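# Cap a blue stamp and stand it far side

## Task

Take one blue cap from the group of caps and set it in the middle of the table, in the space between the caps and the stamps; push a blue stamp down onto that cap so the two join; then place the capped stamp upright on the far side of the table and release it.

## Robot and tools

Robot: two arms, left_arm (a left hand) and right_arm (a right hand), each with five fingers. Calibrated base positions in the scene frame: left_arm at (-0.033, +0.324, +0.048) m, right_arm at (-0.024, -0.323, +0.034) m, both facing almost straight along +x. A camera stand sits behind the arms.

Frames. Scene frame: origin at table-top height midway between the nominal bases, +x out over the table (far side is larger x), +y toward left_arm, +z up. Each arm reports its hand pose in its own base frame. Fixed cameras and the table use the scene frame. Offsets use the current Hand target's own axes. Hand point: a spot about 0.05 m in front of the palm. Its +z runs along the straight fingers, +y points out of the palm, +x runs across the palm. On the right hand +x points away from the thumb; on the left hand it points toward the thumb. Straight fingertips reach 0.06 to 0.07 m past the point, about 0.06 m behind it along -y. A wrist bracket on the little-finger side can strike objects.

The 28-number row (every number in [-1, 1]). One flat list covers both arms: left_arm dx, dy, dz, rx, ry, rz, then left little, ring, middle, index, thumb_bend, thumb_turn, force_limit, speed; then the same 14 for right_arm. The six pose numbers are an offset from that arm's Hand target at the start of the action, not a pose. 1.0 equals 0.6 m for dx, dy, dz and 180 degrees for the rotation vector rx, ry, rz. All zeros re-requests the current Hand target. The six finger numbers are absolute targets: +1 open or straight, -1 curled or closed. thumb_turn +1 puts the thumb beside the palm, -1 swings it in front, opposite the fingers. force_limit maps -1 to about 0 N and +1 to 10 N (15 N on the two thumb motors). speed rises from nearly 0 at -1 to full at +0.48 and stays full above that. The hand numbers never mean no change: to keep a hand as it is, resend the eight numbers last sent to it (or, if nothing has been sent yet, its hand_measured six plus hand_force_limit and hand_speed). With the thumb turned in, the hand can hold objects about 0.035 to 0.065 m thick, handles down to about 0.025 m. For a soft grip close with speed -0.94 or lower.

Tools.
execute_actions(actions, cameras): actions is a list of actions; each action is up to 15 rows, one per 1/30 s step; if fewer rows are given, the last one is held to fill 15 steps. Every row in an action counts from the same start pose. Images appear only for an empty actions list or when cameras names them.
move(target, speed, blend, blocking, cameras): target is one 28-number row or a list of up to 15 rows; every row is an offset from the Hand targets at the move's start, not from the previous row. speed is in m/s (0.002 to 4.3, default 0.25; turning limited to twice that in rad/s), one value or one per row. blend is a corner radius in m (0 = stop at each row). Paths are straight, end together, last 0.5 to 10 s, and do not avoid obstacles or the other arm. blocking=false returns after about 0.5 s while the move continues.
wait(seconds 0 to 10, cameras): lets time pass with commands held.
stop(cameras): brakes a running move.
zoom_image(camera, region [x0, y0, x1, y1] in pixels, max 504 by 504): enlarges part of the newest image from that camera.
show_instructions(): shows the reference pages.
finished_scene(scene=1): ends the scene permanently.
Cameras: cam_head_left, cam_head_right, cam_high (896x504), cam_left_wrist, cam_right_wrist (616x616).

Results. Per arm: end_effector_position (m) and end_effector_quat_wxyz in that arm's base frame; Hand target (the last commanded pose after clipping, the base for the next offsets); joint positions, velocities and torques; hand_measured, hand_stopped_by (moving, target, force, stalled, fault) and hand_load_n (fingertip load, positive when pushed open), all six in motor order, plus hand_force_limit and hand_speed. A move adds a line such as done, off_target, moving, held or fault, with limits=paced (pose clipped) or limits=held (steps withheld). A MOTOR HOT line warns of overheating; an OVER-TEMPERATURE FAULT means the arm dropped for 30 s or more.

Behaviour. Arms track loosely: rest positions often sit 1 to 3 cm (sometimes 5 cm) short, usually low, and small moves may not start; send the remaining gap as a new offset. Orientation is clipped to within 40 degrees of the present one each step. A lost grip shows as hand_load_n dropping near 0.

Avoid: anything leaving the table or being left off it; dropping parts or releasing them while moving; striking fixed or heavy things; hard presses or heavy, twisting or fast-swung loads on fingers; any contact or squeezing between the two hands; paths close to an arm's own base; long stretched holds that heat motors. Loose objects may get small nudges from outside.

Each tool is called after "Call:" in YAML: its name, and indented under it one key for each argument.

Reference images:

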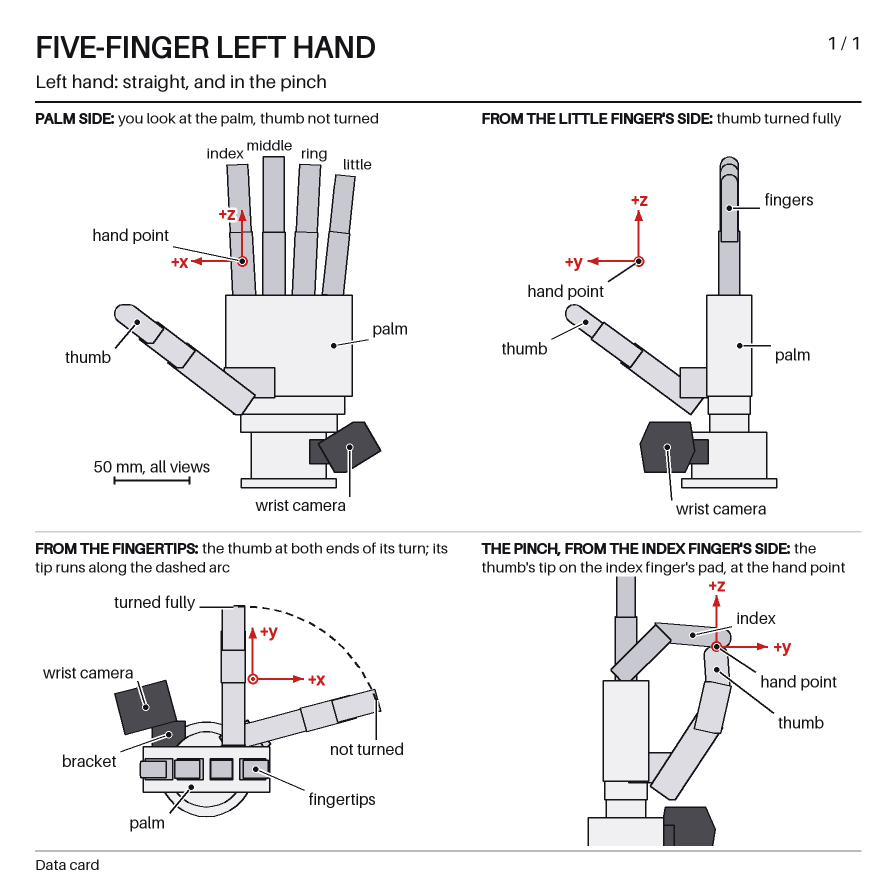

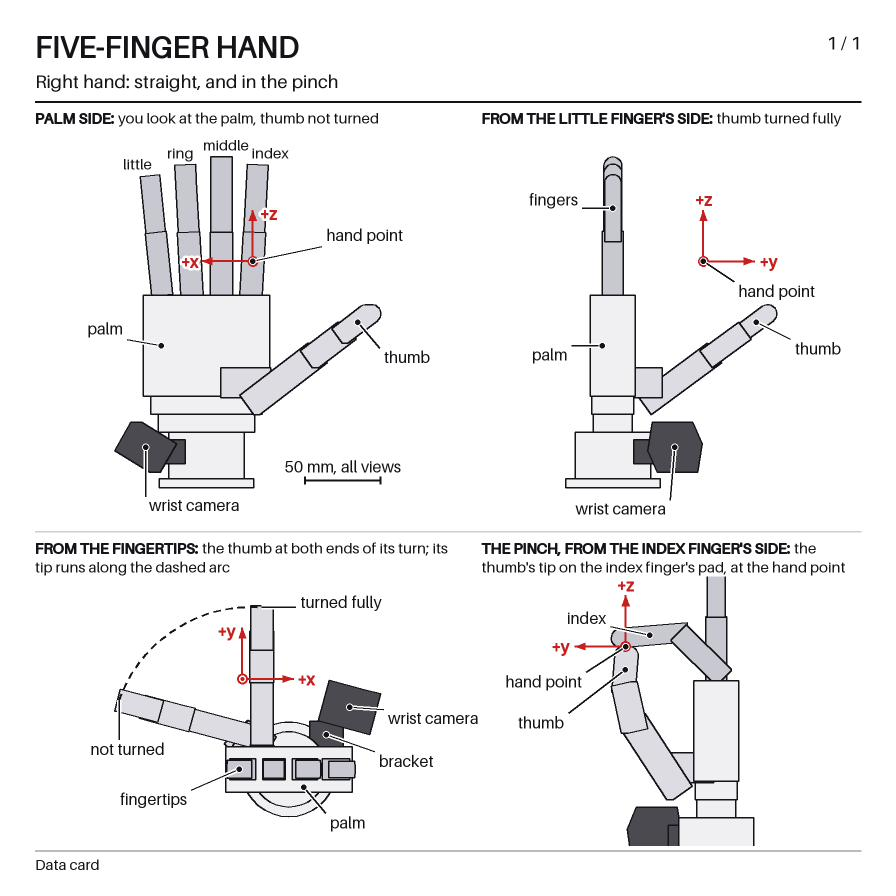

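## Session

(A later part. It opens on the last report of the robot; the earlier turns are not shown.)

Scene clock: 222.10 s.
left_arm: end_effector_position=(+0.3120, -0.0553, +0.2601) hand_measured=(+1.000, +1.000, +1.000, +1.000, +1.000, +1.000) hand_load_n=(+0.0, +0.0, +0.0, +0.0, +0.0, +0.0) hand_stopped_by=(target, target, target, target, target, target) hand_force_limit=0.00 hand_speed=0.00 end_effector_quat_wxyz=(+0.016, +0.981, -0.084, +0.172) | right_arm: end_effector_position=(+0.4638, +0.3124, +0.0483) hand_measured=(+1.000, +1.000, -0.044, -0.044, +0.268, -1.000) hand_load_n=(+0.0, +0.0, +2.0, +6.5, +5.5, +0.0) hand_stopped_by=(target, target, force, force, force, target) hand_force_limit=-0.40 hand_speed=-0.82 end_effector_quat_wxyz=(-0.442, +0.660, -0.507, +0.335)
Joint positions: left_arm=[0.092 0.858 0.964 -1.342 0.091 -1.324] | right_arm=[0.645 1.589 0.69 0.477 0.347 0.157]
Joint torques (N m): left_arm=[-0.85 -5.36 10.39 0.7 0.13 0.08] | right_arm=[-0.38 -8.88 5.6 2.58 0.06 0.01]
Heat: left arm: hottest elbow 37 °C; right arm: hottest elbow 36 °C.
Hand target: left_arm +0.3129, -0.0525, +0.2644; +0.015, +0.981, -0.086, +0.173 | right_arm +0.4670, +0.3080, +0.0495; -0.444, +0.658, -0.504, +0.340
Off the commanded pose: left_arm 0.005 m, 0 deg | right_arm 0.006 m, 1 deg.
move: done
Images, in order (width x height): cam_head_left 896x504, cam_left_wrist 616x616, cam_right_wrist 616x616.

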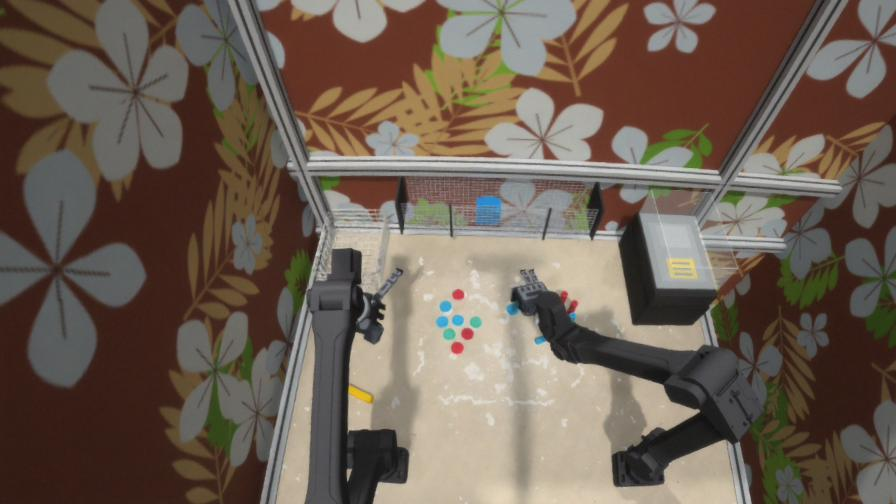

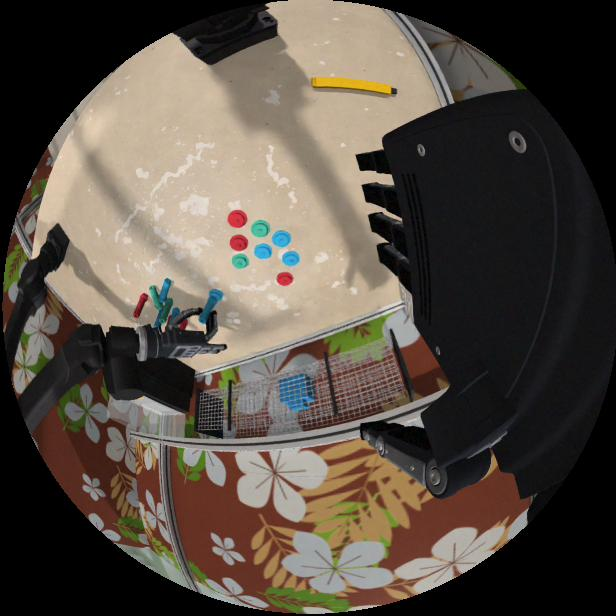

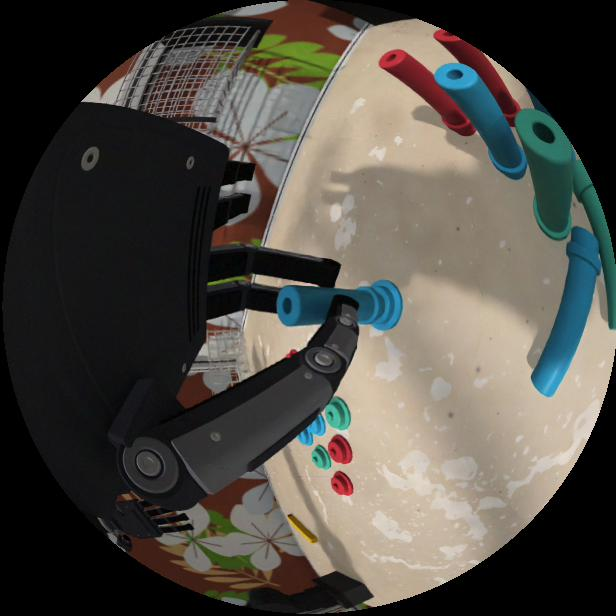

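Call:
move:
  target: [0,0,0,0,0,0,1,1,1,1,1,1,0,0,-0.0148,0.0073,0.0128,0,0,0,1,1,-0.4,-0.4,0,-1,-0.4,-0.82]
  speed: 0.05
  cameras: ["cam_head_left","cam_left_wrist","cam_right_wrist"]

Call:
zoom_image:
  camera: "cam_right_wrist"
  region: [350, 270, 410, 330]

Call:
zoom_image:
  camera: "cam_left_wrist"
  region: [195, 280, 235, 320]

Scene clock: 229.30 s.
left_arm: end_effector_position=(+0.3120, -0.0553, +0.2601) hand_measured=(+1.000, +1.000, +1.000, +1.000, +1.000, +1.000) hand_load_n=(+0.0, +0.0, +0.0, +0.0, +0.0, +0.0) hand_stopped_by=(target, target, target, target, target, target) hand_force_limit=0.00 hand_speed=0.00 end_effector_quat_wxyz=(+0.016, +0.981, -0.084, +0.172) | right_arm: end_effector_position=(+0.4666, +0.3125, +0.0461) hand_measured=(+1.000, +1.000, -0.044, -0.044, +0.268, -1.000) hand_load_n=(+0.0, +0.0, +0.5, +6.0, +3.0, -0.5) hand_stopped_by=(target, target, force, force, force, target) hand_force_limit=-0.40 hand_speed=-0.82 end_effector_quat_wxyz=(-0.444, +0.657, -0.507, +0.339)
Joint positions: left_arm=[0.092 0.858 0.964 -1.342 0.091 -1.324] | right_arm=[0.645 1.602 0.69 0.499 0.354 0.156]
Joint torques (N m): left_arm=[-0.79 -5.42 10.36 0.72 0.13 0.08] | right_arm=[0.79 -7.24 7.02 2.06 0.35 0.02]
Heat: left arm: hottest elbow 37 °C; right arm: hottest elbow 36 °C.
Hand target: left_arm +0.3129, -0.0525, +0.2644; +0.015, +0.981, -0.086, +0.173 | right_arm +0.4701, +0.3179, +0.0426; -0.444, +0.658, -0.504, +0.340
Off the commanded pose: left_arm 0.005 m, 0 deg | right_arm 0.007 m, 0 deg.
move: done
Images, in order (width x height): cam_head_left 896x504, cam_left_wrist 616x616, cam_right_wrist 616x616.

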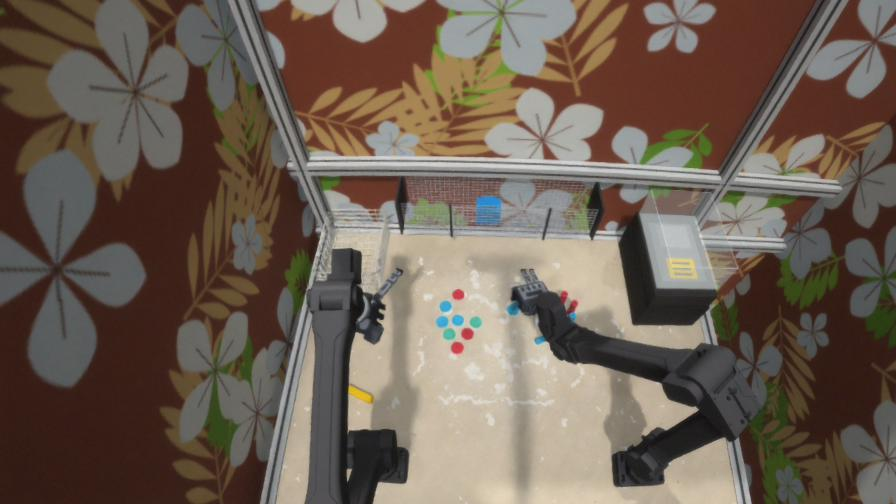

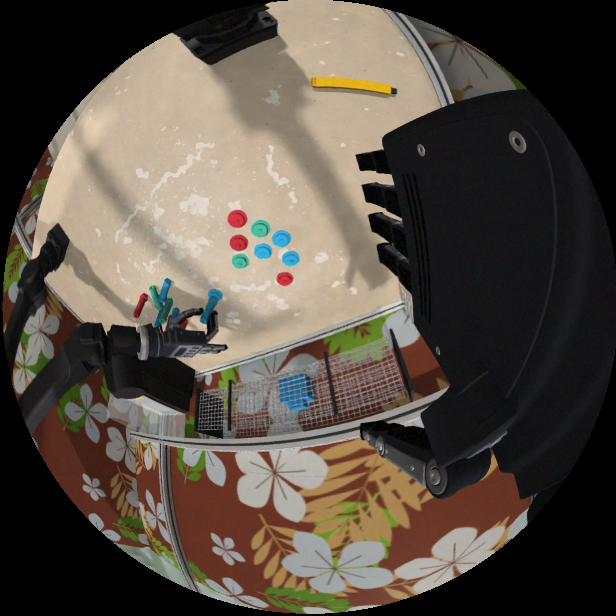

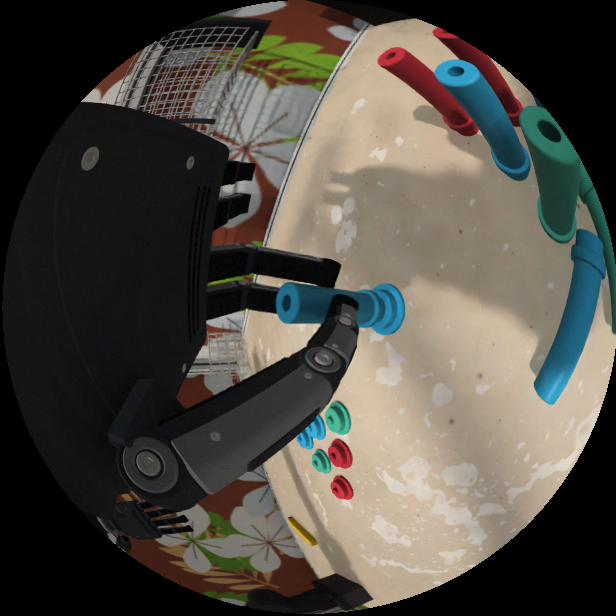

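Scaled by 8.400 from the camera's 616x616 image, which has a finer 880x880 frame.

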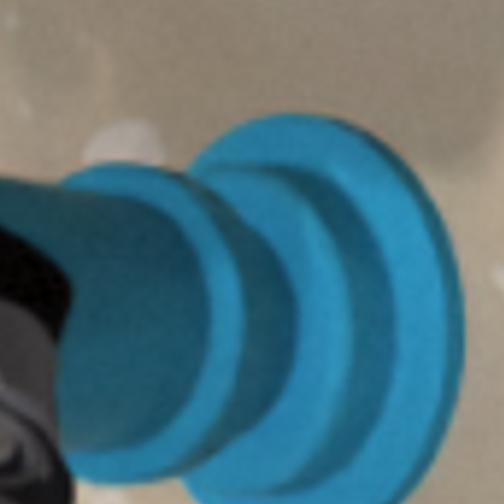

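Scaled by 12.600 from the camera's 616x616 image, which has a finer 880x880 frame.

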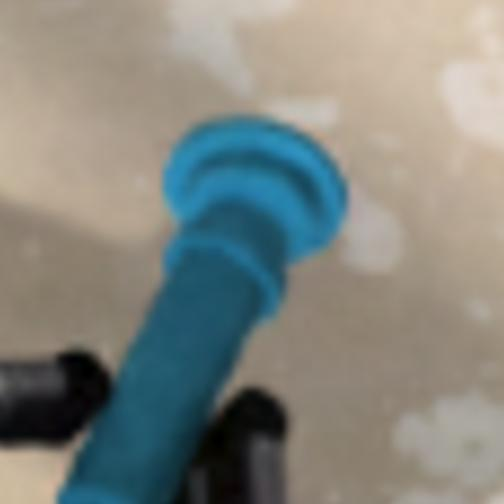

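Call:
move:
  target: [0,0,0,0,0,0,1,1,1,1,1,1,0,0,0.0055,0.019,0.0062,0,0,0,1,1,-0.4,-0.4,0,-1,-0.4,-0.82]
  speed: 0.04
  cameras: ["cam_head_left","cam_left_wrist","cam_right_wrist"]

Call:
zoom_image:
  camera: "cam_right_wrist"
  region: [350, 270, 410, 330]

Call:
zoom_image:
  camera: "cam_left_wrist"
  region: [195, 280, 235, 320]

Scene clock: 231.60 s.
left_arm: end_effector_position=(+0.3120, -0.0553, +0.2601) hand_measured=(+1.000, +1.000, +1.000, +1.000, +1.000, +1.000) hand_load_n=(+0.0, +0.0, +0.0, +0.0, +0.0, +0.0) hand_stopped_by=(target, target, target, target, target, target) hand_force_limit=0.00 hand_speed=0.00 end_effector_quat_wxyz=(+0.016, +0.981, -0.084, +0.172) | right_arm: end_effector_position=(+0.4709, +0.3159, +0.0440) hand_measured=(+1.000, +1.000, -0.044, -0.044, +0.268, -1.000) hand_load_n=(+0.0, +0.0, +0.0, +3.5, +1.5, -0.5) hand_stopped_by=(target, target, force, force, force, target) hand_force_limit=-0.40 hand_speed=-0.82 end_effector_quat_wxyz=(-0.453, +0.650, -0.505, +0.341)
Joint positions: left_arm=[0.092 0.858 0.964 -1.342 0.091 -1.324] | right_arm=[0.645 1.626 0.69 0.547 0.354 0.156]
Joint torques (N m): left_arm=[-0.73 -5.3 10.37 0.72 0.13 0.08] | right_arm=[1.03 -8.12 5.71 2.22 0.07 0.01]
Heat: left arm: hottest elbow 37 °C; right arm: hottest elbow 35 °C.
Hand target: left_arm +0.3129, -0.0525, +0.2644; +0.015, +0.981, -0.086, +0.173 | right_arm +0.4701, +0.3145, +0.0305; -0.444, +0.658, -0.505, +0.340
Off the commanded pose: left_arm 0.005 m, 0 deg | right_arm 0.013 m, 1 deg.
move: off_target (right_arm)
Images, in order (width x height): cam_head_left 896x504, cam_left_wrist 616x616, cam_right_wrist 616x616.

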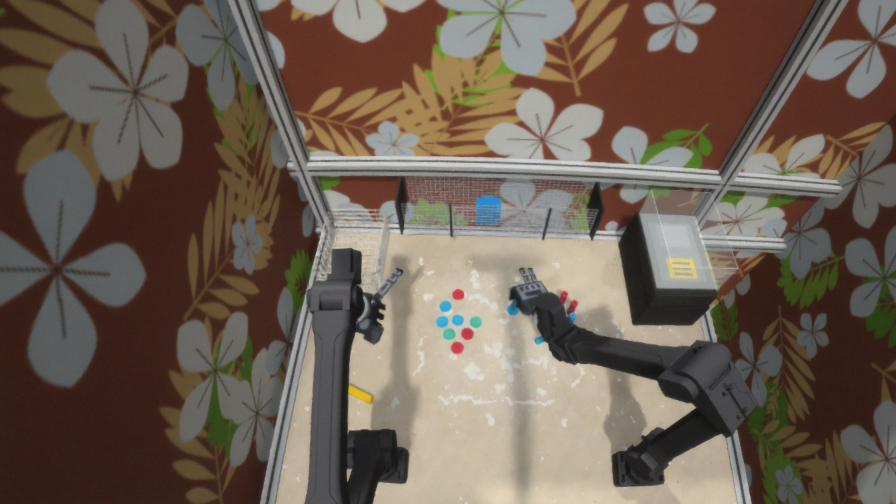

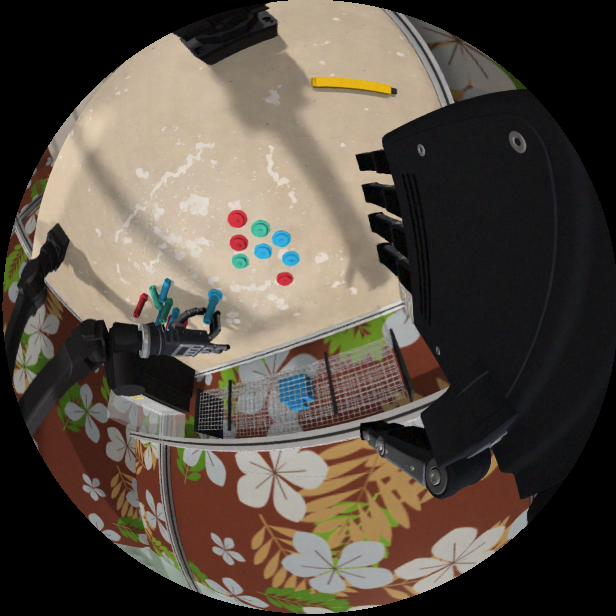

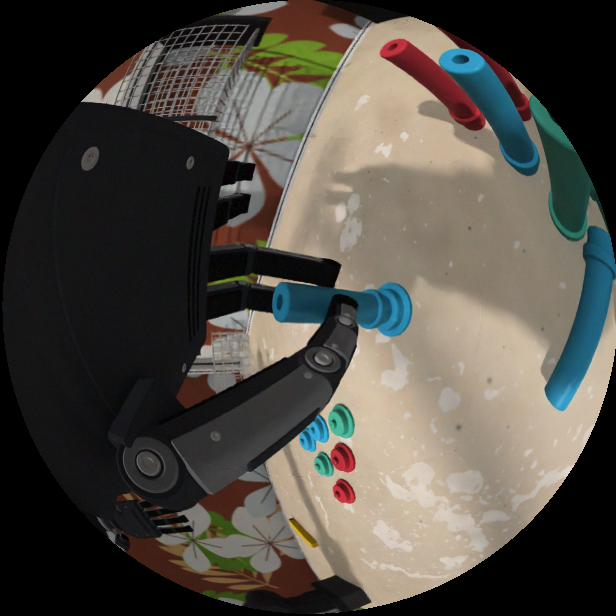

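Scaled by 8.400 from the camera's 616x616 image, which has a finer 880x880 frame.

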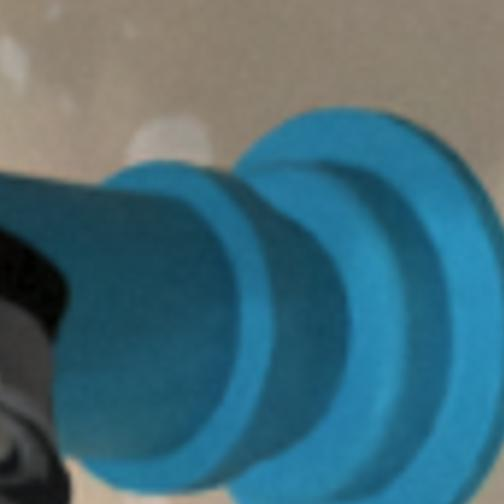

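Scaled by 12.600 from the camera's 616x616 image, which has a finer 880x880 frame.

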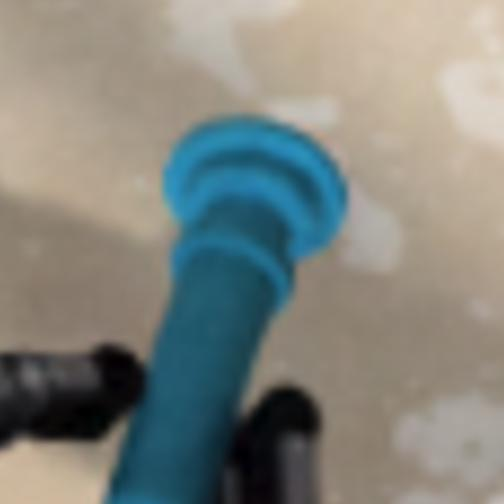

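Call:
move:
  target: [0,0,0,0,0,0,1,1,1,1,1,1,0,0,0,-0.0185,-0.0075,0,0,0,1,1,-0.5,-0.5,-0.2,-1,0.3,-0.85]
  speed: 0.04
  cameras: ["cam_head_left","cam_left_wrist","cam_right_wrist"]

Call:
zoom_image:
  camera: "cam_right_wrist"
  region: [260, 220, 420, 380]

Call:
zoom_image:
  camera: "cam_left_wrist"
  region: [185, 280, 235, 330]

Scene clock: 234.60 s.
left_arm: end_effector_position=(+0.3120, -0.0553, +0.2601) hand_measured=(+1.000, +1.000, +1.000, +1.000, +1.000, +1.000) hand_load_n=(+0.0, +0.0, +0.0, +0.0, +0.0, +0.0) hand_stopped_by=(target, target, target, target, target, target) hand_force_limit=0.00 hand_speed=0.00 end_effector_quat_wxyz=(+0.016, +0.981, -0.084, +0.172) | right_arm: end_effector_position=(+0.4700, +0.3152, +0.0438) hand_measured=(+1.000, +1.000, -0.068, -0.054, +0.260, -1.000) hand_load_n=(+0.0, +0.0, +7.5, +6.0, +10.5, +2.0) hand_stopped_by=(target, target, force, force, force, target) hand_force_limit=0.30 hand_speed=-0.85 end_effector_quat_wxyz=(-0.451, +0.652, -0.506, +0.341)
Joint positions: left_arm=[0.092 0.858 0.964 -1.342 0.091 -1.324] | right_arm=[0.645 1.623 0.69 0.538 0.354 0.156]
Joint torques (N m): left_arm=[-0.79 -5.3 10.37 0.72 0.13 0.08] | right_arm=[0.56 -8.88 6.56 0.64 0.09 0.02]
Heat: left arm: hottest elbow 37 °C; right arm: hottest elbow 35 °C.
Hand target: left_arm +0.3129, -0.0525, +0.2644; +0.015, +0.981, -0.086, +0.173 | right_arm +0.4701, +0.3145, +0.0426; -0.444, +0.658, -0.505, +0.340
Off the commanded pose: left_arm 0.005 m, 0 deg | right_arm 0.002 m, 1 deg.
move: done
Images, in order (width x height): cam_head_left 896x504, cam_left_wrist 616x616, cam_right_wrist 616x616.

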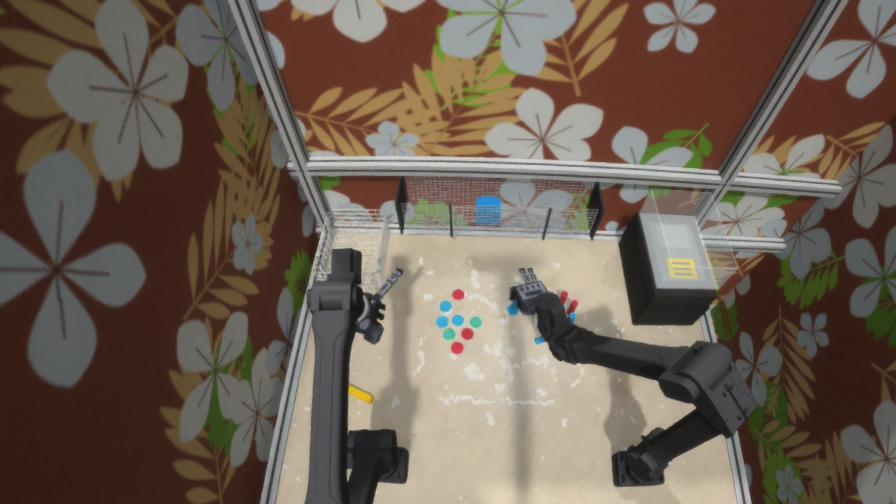

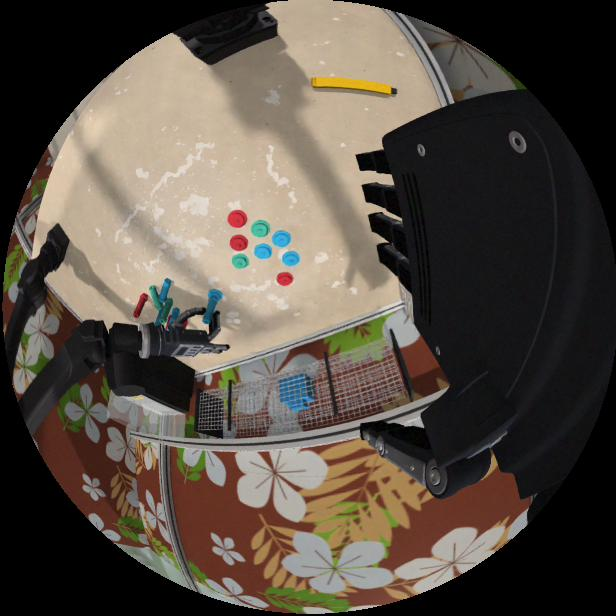

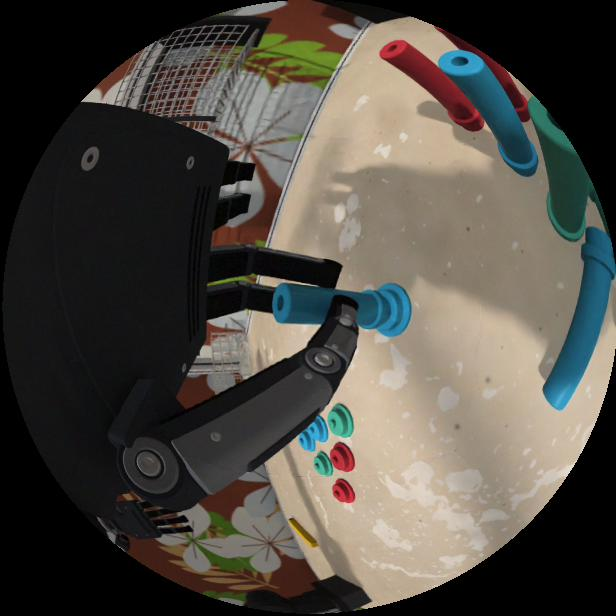

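Scaled by 3.150 from the camera's 616x616 image, which has a finer 880x880 frame.

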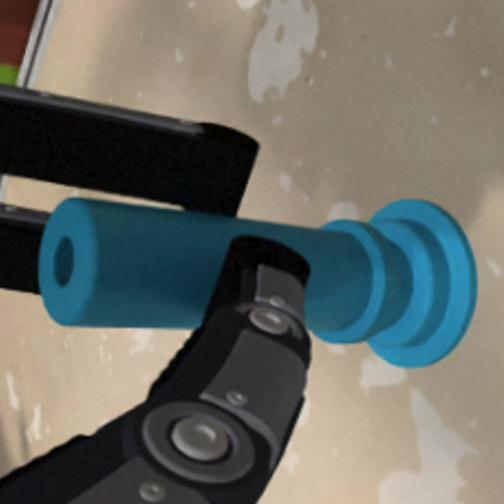

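Scaled by 10.080 from the camera's 616x616 image, which has a finer 880x880 frame.

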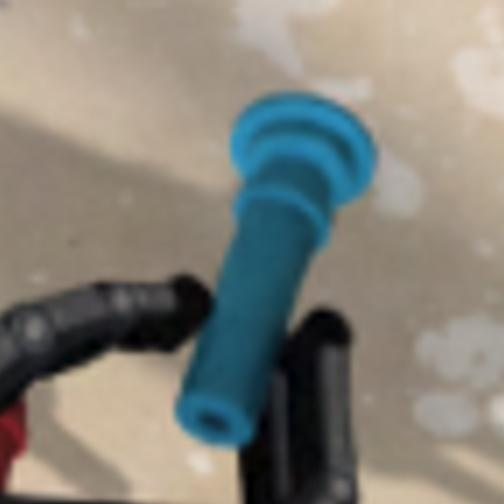

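Call:
move:
  target: [0,0,0,0,0,0,1,1,1,1,1,1,0,0,0,0.0309,0.0125,0,0,0,1,1,-0.5,-0.5,-0.2,-1,0.3,-0.85]
  speed: 0.04
  cameras: ["cam_left_wrist","cam_right_wrist"]

Call:
zoom_image:
  camera: "cam_right_wrist"
  region: [260, 220, 420, 380]

Call:
zoom_image:
  camera: "cam_left_wrist"
  region: [185, 280, 235, 330]

Scene clock: 237.57 s.
left_arm: end_effector_position=(+0.3120, -0.0553, +0.2601) hand_measured=(+1.000, +1.000, +1.000, +1.000, +1.000, +1.000) hand_load_n=(+0.0, +0.0, +0.0, +0.0, +0.0, +0.0) hand_stopped_by=(target, target, target, target, target, target) hand_force_limit=0.00 hand_speed=0.00 end_effector_quat_wxyz=(+0.016, +0.981, -0.084, +0.172) | right_arm: end_effector_position=(+0.4736, +0.3179, +0.0434) hand_measured=(+1.000, +1.000, -0.068, -0.054, +0.260, -1.000) hand_load_n=(+0.0, +0.0, +6.0, +7.5, +6.5, +1.5) hand_stopped_by=(target, target, force, force, force, target) hand_force_limit=0.30 hand_speed=-0.85 end_effector_quat_wxyz=(-0.460, +0.646, -0.504, +0.343)
Joint positions: left_arm=[0.092 0.858 0.964 -1.342 0.091 -1.324] | right_arm=[0.645 1.64 0.69 0.577 0.354 0.156]
Joint torques (N m): left_arm=[-0.79 -5.3 10.37 0.72 0.13 0.08] | right_arm=[1.2 -6.77 5.44 1.88 0 0.01]
Heat: left arm: hottest elbow 37 °C; right arm: hottest elbow 35 °C.
Hand target: left_arm +0.3129, -0.0525, +0.2644; +0.015, +0.981, -0.086, +0.173 | right_arm +0.4702, +0.3145, +0.0226; -0.444, +0.658, -0.504, +0.340
Off the commanded pose: left_arm 0.005 m, 0 deg | right_arm 0.021 m, 2 deg.
move: off_target (right_arm)
Images, in order (width x height): cam_left_wrist 616x616, cam_right_wrist 616x616.

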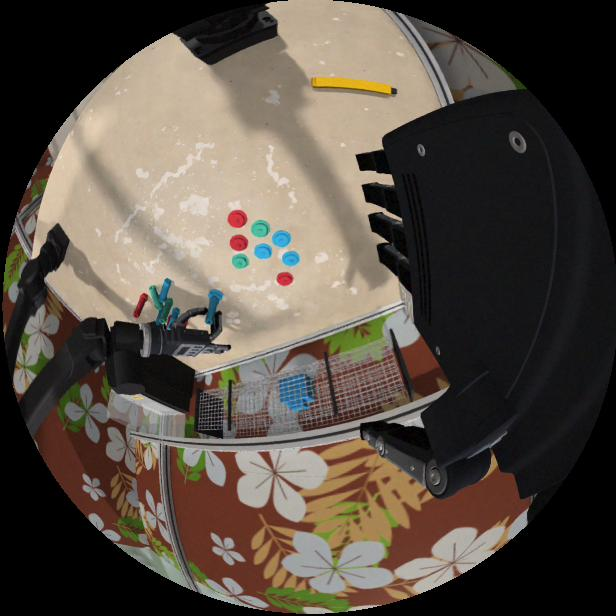

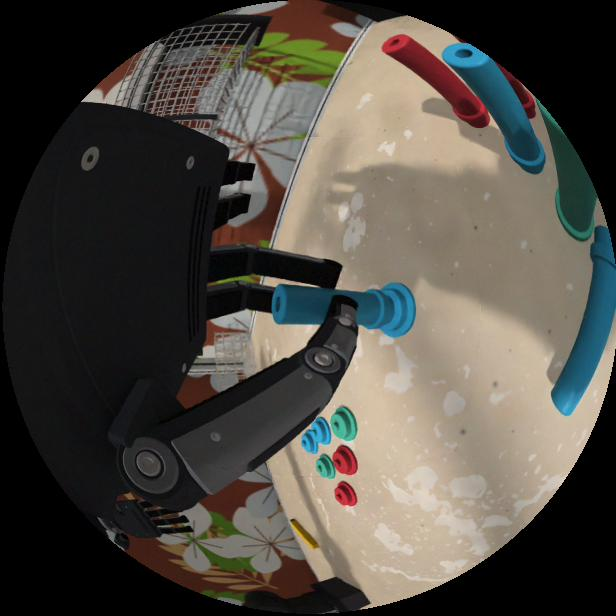

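Scaled by 3.150 from the camera's 616x616 image, which has a finer 880x880 frame.

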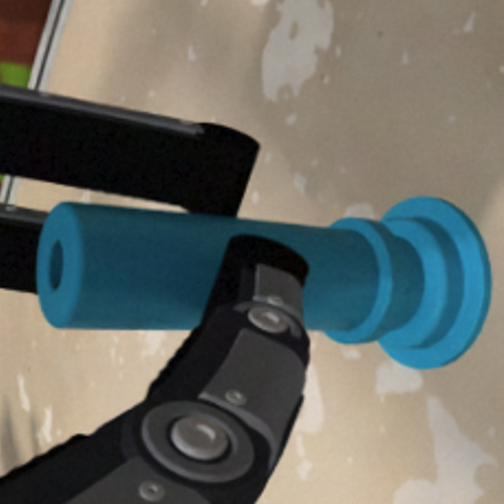

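Scaled by 10.080 from the camera's 616x616 image, which has a finer 880x880 frame.

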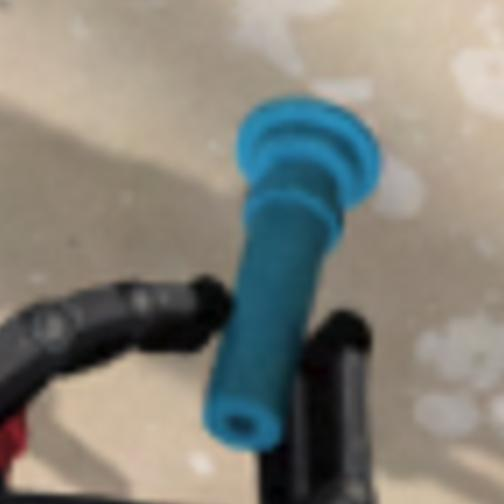

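Call:
zoom_image:
  camera: "cam_left_wrist"
  region: [200, 280, 230, 310]

Call:
zoom_image:
  camera: "cam_right_wrist"
  region: [360, 275, 420, 335]

Scaled by 16.800 from the camera's 616x616 image, which has a finer 880x880 frame.

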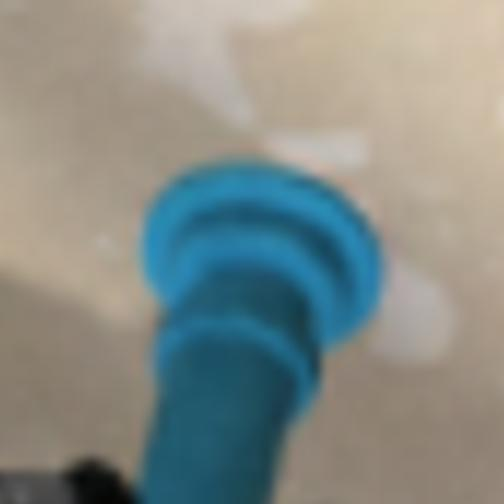

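Scaled by 8.400 from the camera's 616x616 image, which has a finer 880x880 frame.

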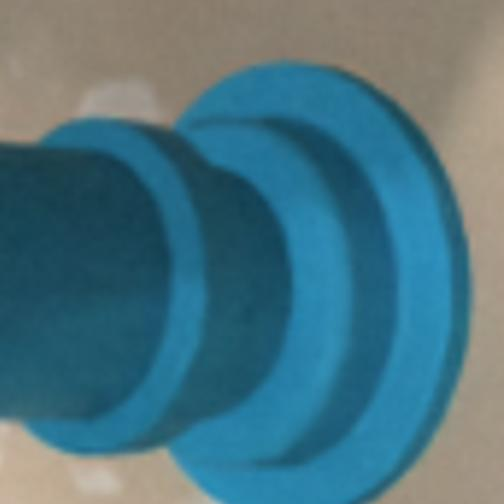

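Call:
move:
  target: [0,0,0,0,0,0,1,1,1,1,1,1,0,0,0,-0.0927,-0.0375,0,0,0,1,1,-0.5,-0.5,-0.2,-1,0.3,-0.85]
  speed: 0.05
  cameras: ["cam_left_wrist","cam_right_wrist","cam_head_left","cam_head_right"]

Call:
zoom_image:
  camera: "cam_right_wrist"
  region: [260, 220, 420, 380]

Call:
zoom_image:
  camera: "cam_left_wrist"
  region: [185, 270, 245, 330]

Scene clock: 241.60 s.
left_arm: end_effector_position=(+0.3120, -0.0553, +0.2601) hand_measured=(+1.000, +1.000, +1.000, +1.000, +1.000, +1.000) hand_load_n=(+0.0, +0.0, +0.0, +0.0, +0.0, +0.0) hand_stopped_by=(target, target, target, target, target, target) hand_force_limit=0.00 hand_speed=0.00 end_effector_quat_wxyz=(+0.016, +0.981, -0.084, +0.172) | right_arm: end_effector_position=(+0.4560, +0.3046, +0.0566) hand_measured=(+1.000, +1.000, -0.068, -0.054, +0.260, -1.000) hand_load_n=(+0.0, +0.0, +5.5, +6.5, +9.0, +1.0) hand_stopped_by=(target, target, force, force, force, target) hand_force_limit=0.30 hand_speed=-0.85 end_effector_quat_wxyz=(-0.425, +0.669, -0.511, +0.334)
Joint positions: left_arm=[0.092 0.858 0.964 -1.342 0.091 -1.324] | right_arm=[0.645 1.536 0.69 0.386 0.354 0.156]
Joint torques (N m): left_arm=[-0.79 -5.36 10.39 0.73 0.13 0.08] | right_arm=[0.73 -9.7 9.29 1.57 0.11 0.05]
Heat: left arm: hottest elbow 37 °C; right arm: hottest elbow 35 °C.
Hand target: left_arm +0.3129, -0.0525, +0.2644; +0.015, +0.981, -0.086, +0.173 | right_arm +0.4701, +0.3144, +0.0825; -0.444, +0.658, -0.505, +0.340
Off the commanded pose: left_arm 0.005 m, 0 deg | right_arm 0.031 m, 3 deg.
move: off_target (right_arm)
Images, in order (width x height): cam_head_left 896x504, cam_head_right 896x504, cam_left_wrist 616x616, cam_right_wrist 616x616.

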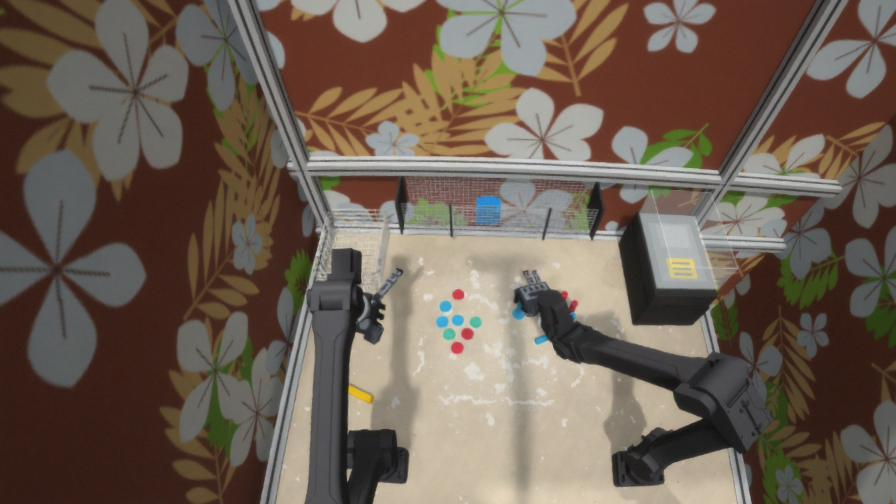

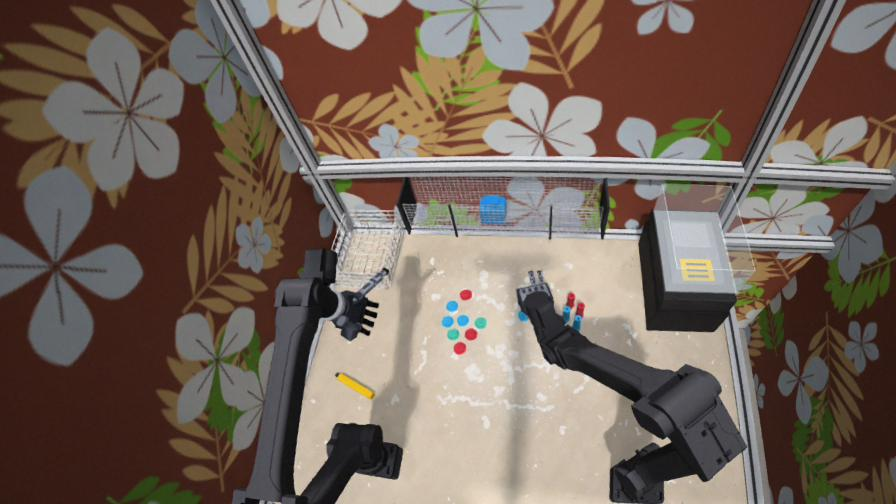

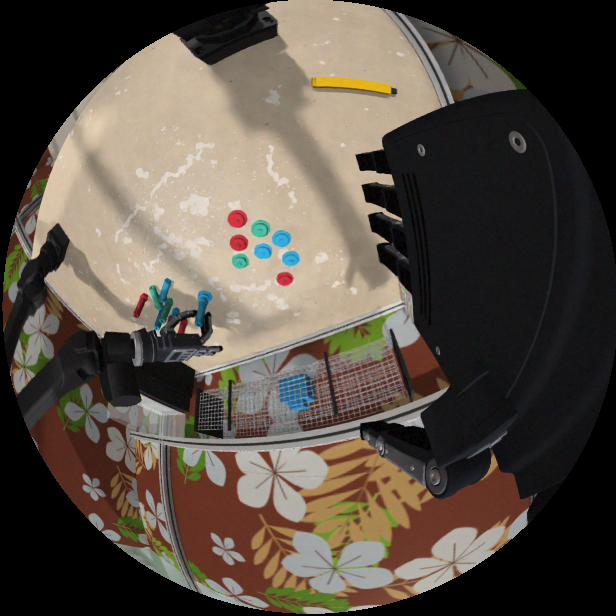

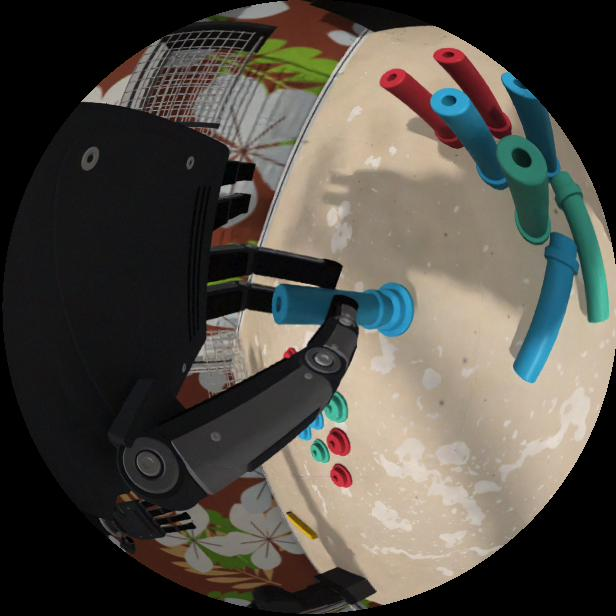

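Scaled by 3.150 from the camera's 616x616 image, which has a finer 880x880 frame.

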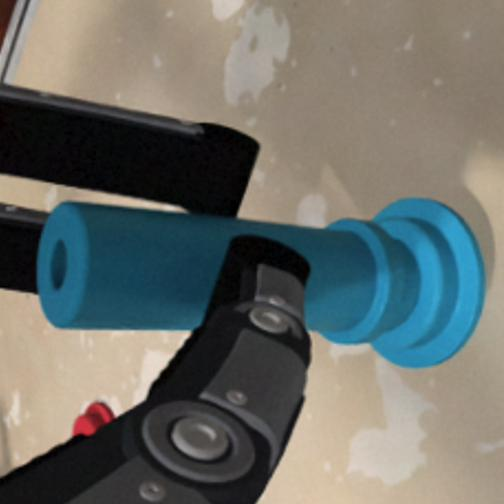

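Scaled by 8.400 from the camera's 616x616 image, which has a finer 880x880 frame.

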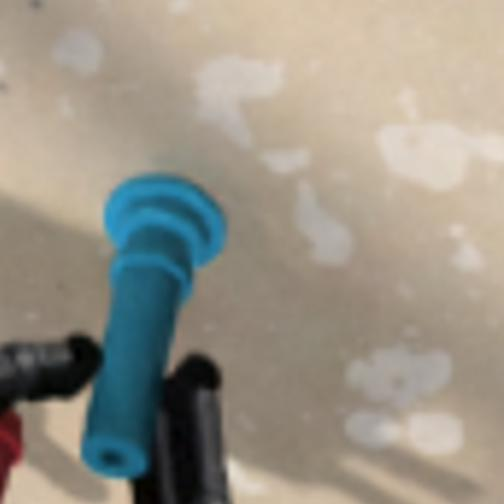

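Call:
move:
  target: [0,0,0,0,0,0,1,1,1,1,1,1,0,0,0,-0.0464,-0.0187,0,0,0,1,1,-0.5,-0.5,-0.2,-1,0.3,-0.85]
  speed: 0.08
  cameras: ["cam_left_wrist","cam_right_wrist","cam_head_left","cam_high"]

Call:
zoom_image:
  camera: "cam_right_wrist"
  region: [260, 220, 420, 380]

Call:
zoom_image:
  camera: "cam_left_wrist"
  region: [175, 260, 255, 340]

Scene clock: 243.47 s.
left_arm: end_effector_position=(+0.3120, -0.0553, +0.2601) hand_measured=(+1.000, +1.000, +1.000, +1.000, +1.000, +1.000) hand_load_n=(+0.0, +0.0, +0.0, +0.5, +0.0, +0.0) hand_stopped_by=(target, target, target, target, target, target) hand_force_limit=0.00 hand_speed=0.00 end_effector_quat_wxyz=(+0.016, +0.981, -0.084, +0.172) | right_arm: end_effector_position=(+0.4524, +0.3019, +0.0811) hand_measured=(+1.000, +1.000, -0.068, -0.054, +0.260, -1.000) hand_load_n=(+0.0, +0.0, +5.5, +6.5, +9.5, +1.5) hand_stopped_by=(target, target, force, force, force, target) hand_force_limit=0.30 hand_speed=-0.85 end_effector_quat_wxyz=(-0.421, +0.671, -0.511, +0.333)
Joint positions: left_arm=[0.092 0.858 0.964 -1.342 0.091 -1.324] | right_arm=[0.645 1.464 0.707 0.288 0.354 0.156]
Joint torques (N m): left_arm=[-0.79 -5.3 10.37 0.73 0.13 0.08] | right_arm=[0.85 -9.58 10.7 1.5 0.12 0.01]
Heat: left arm: hottest elbow 37 °C; right arm: hottest elbow 35 °C.
Hand target: left_arm +0.3129, -0.0525, +0.2644; +0.015, +0.981, -0.086, +0.173 | right_arm +0.4703, +0.3145, +0.1128; -0.444, +0.657, -0.504, +0.340
Off the commanded pose: left_arm 0.005 m, 0 deg | right_arm 0.038 m, 3 deg.
move: off_target (right_arm)
Images, in order (width x height): cam_head_left 896x504, cam_high 896x504, cam_left_wrist 616x616, cam_right_wrist 616x616.

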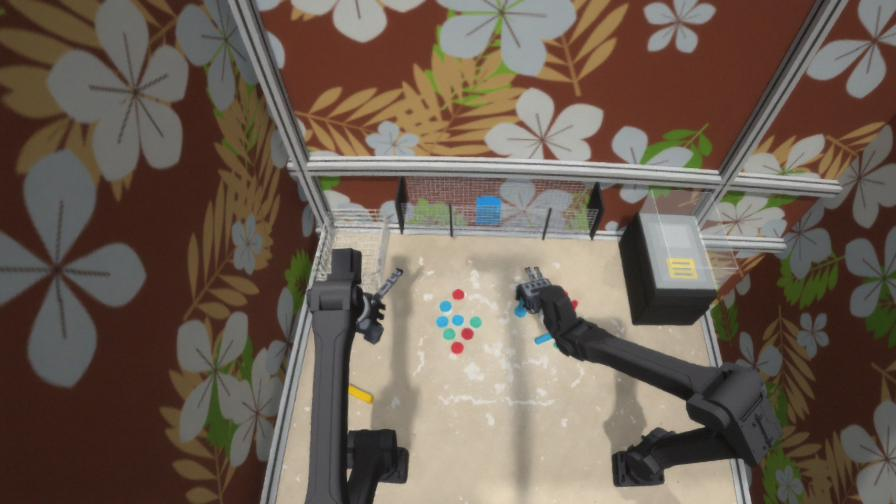

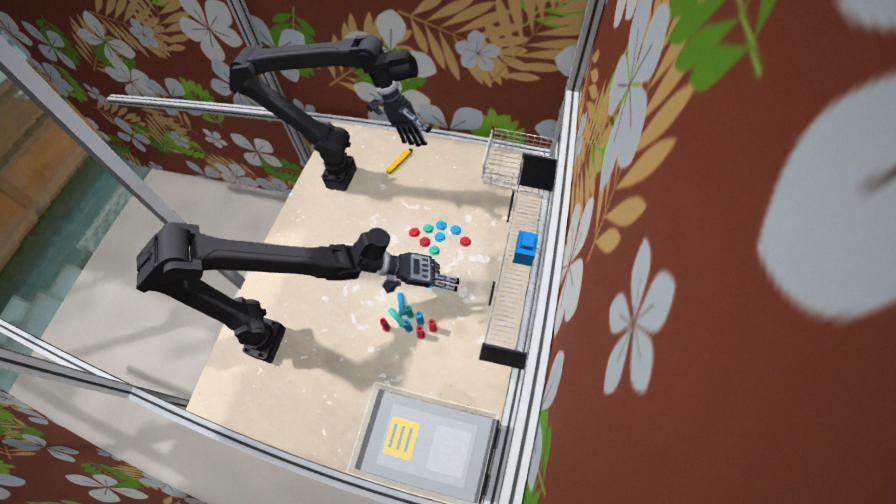

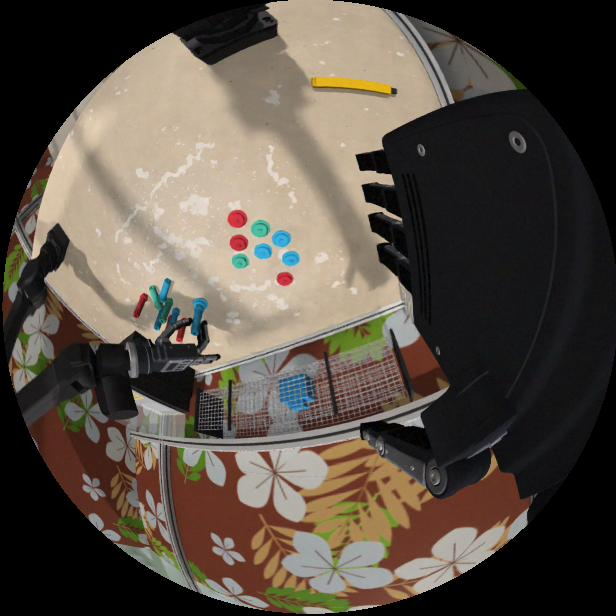

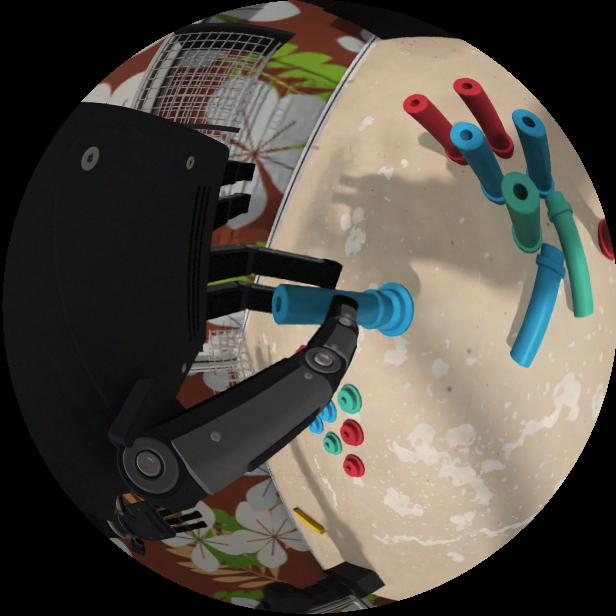

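Scaled by 3.150 from the camera's 616x616 image, which has a finer 880x880 frame.

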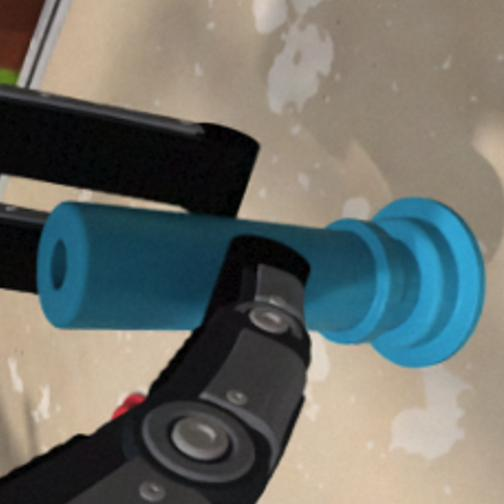

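Scaled by 6.300 from the camera's 616x616 image, which has a finer 880x880 frame.

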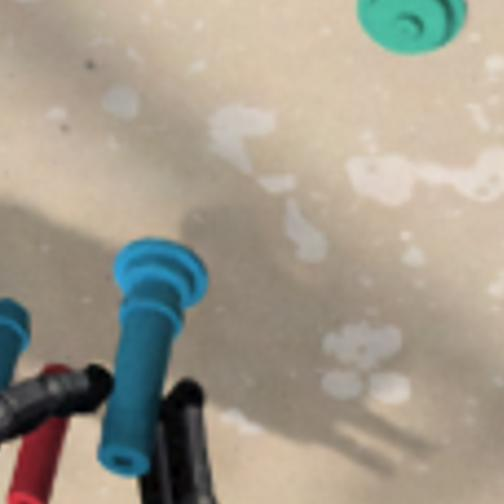

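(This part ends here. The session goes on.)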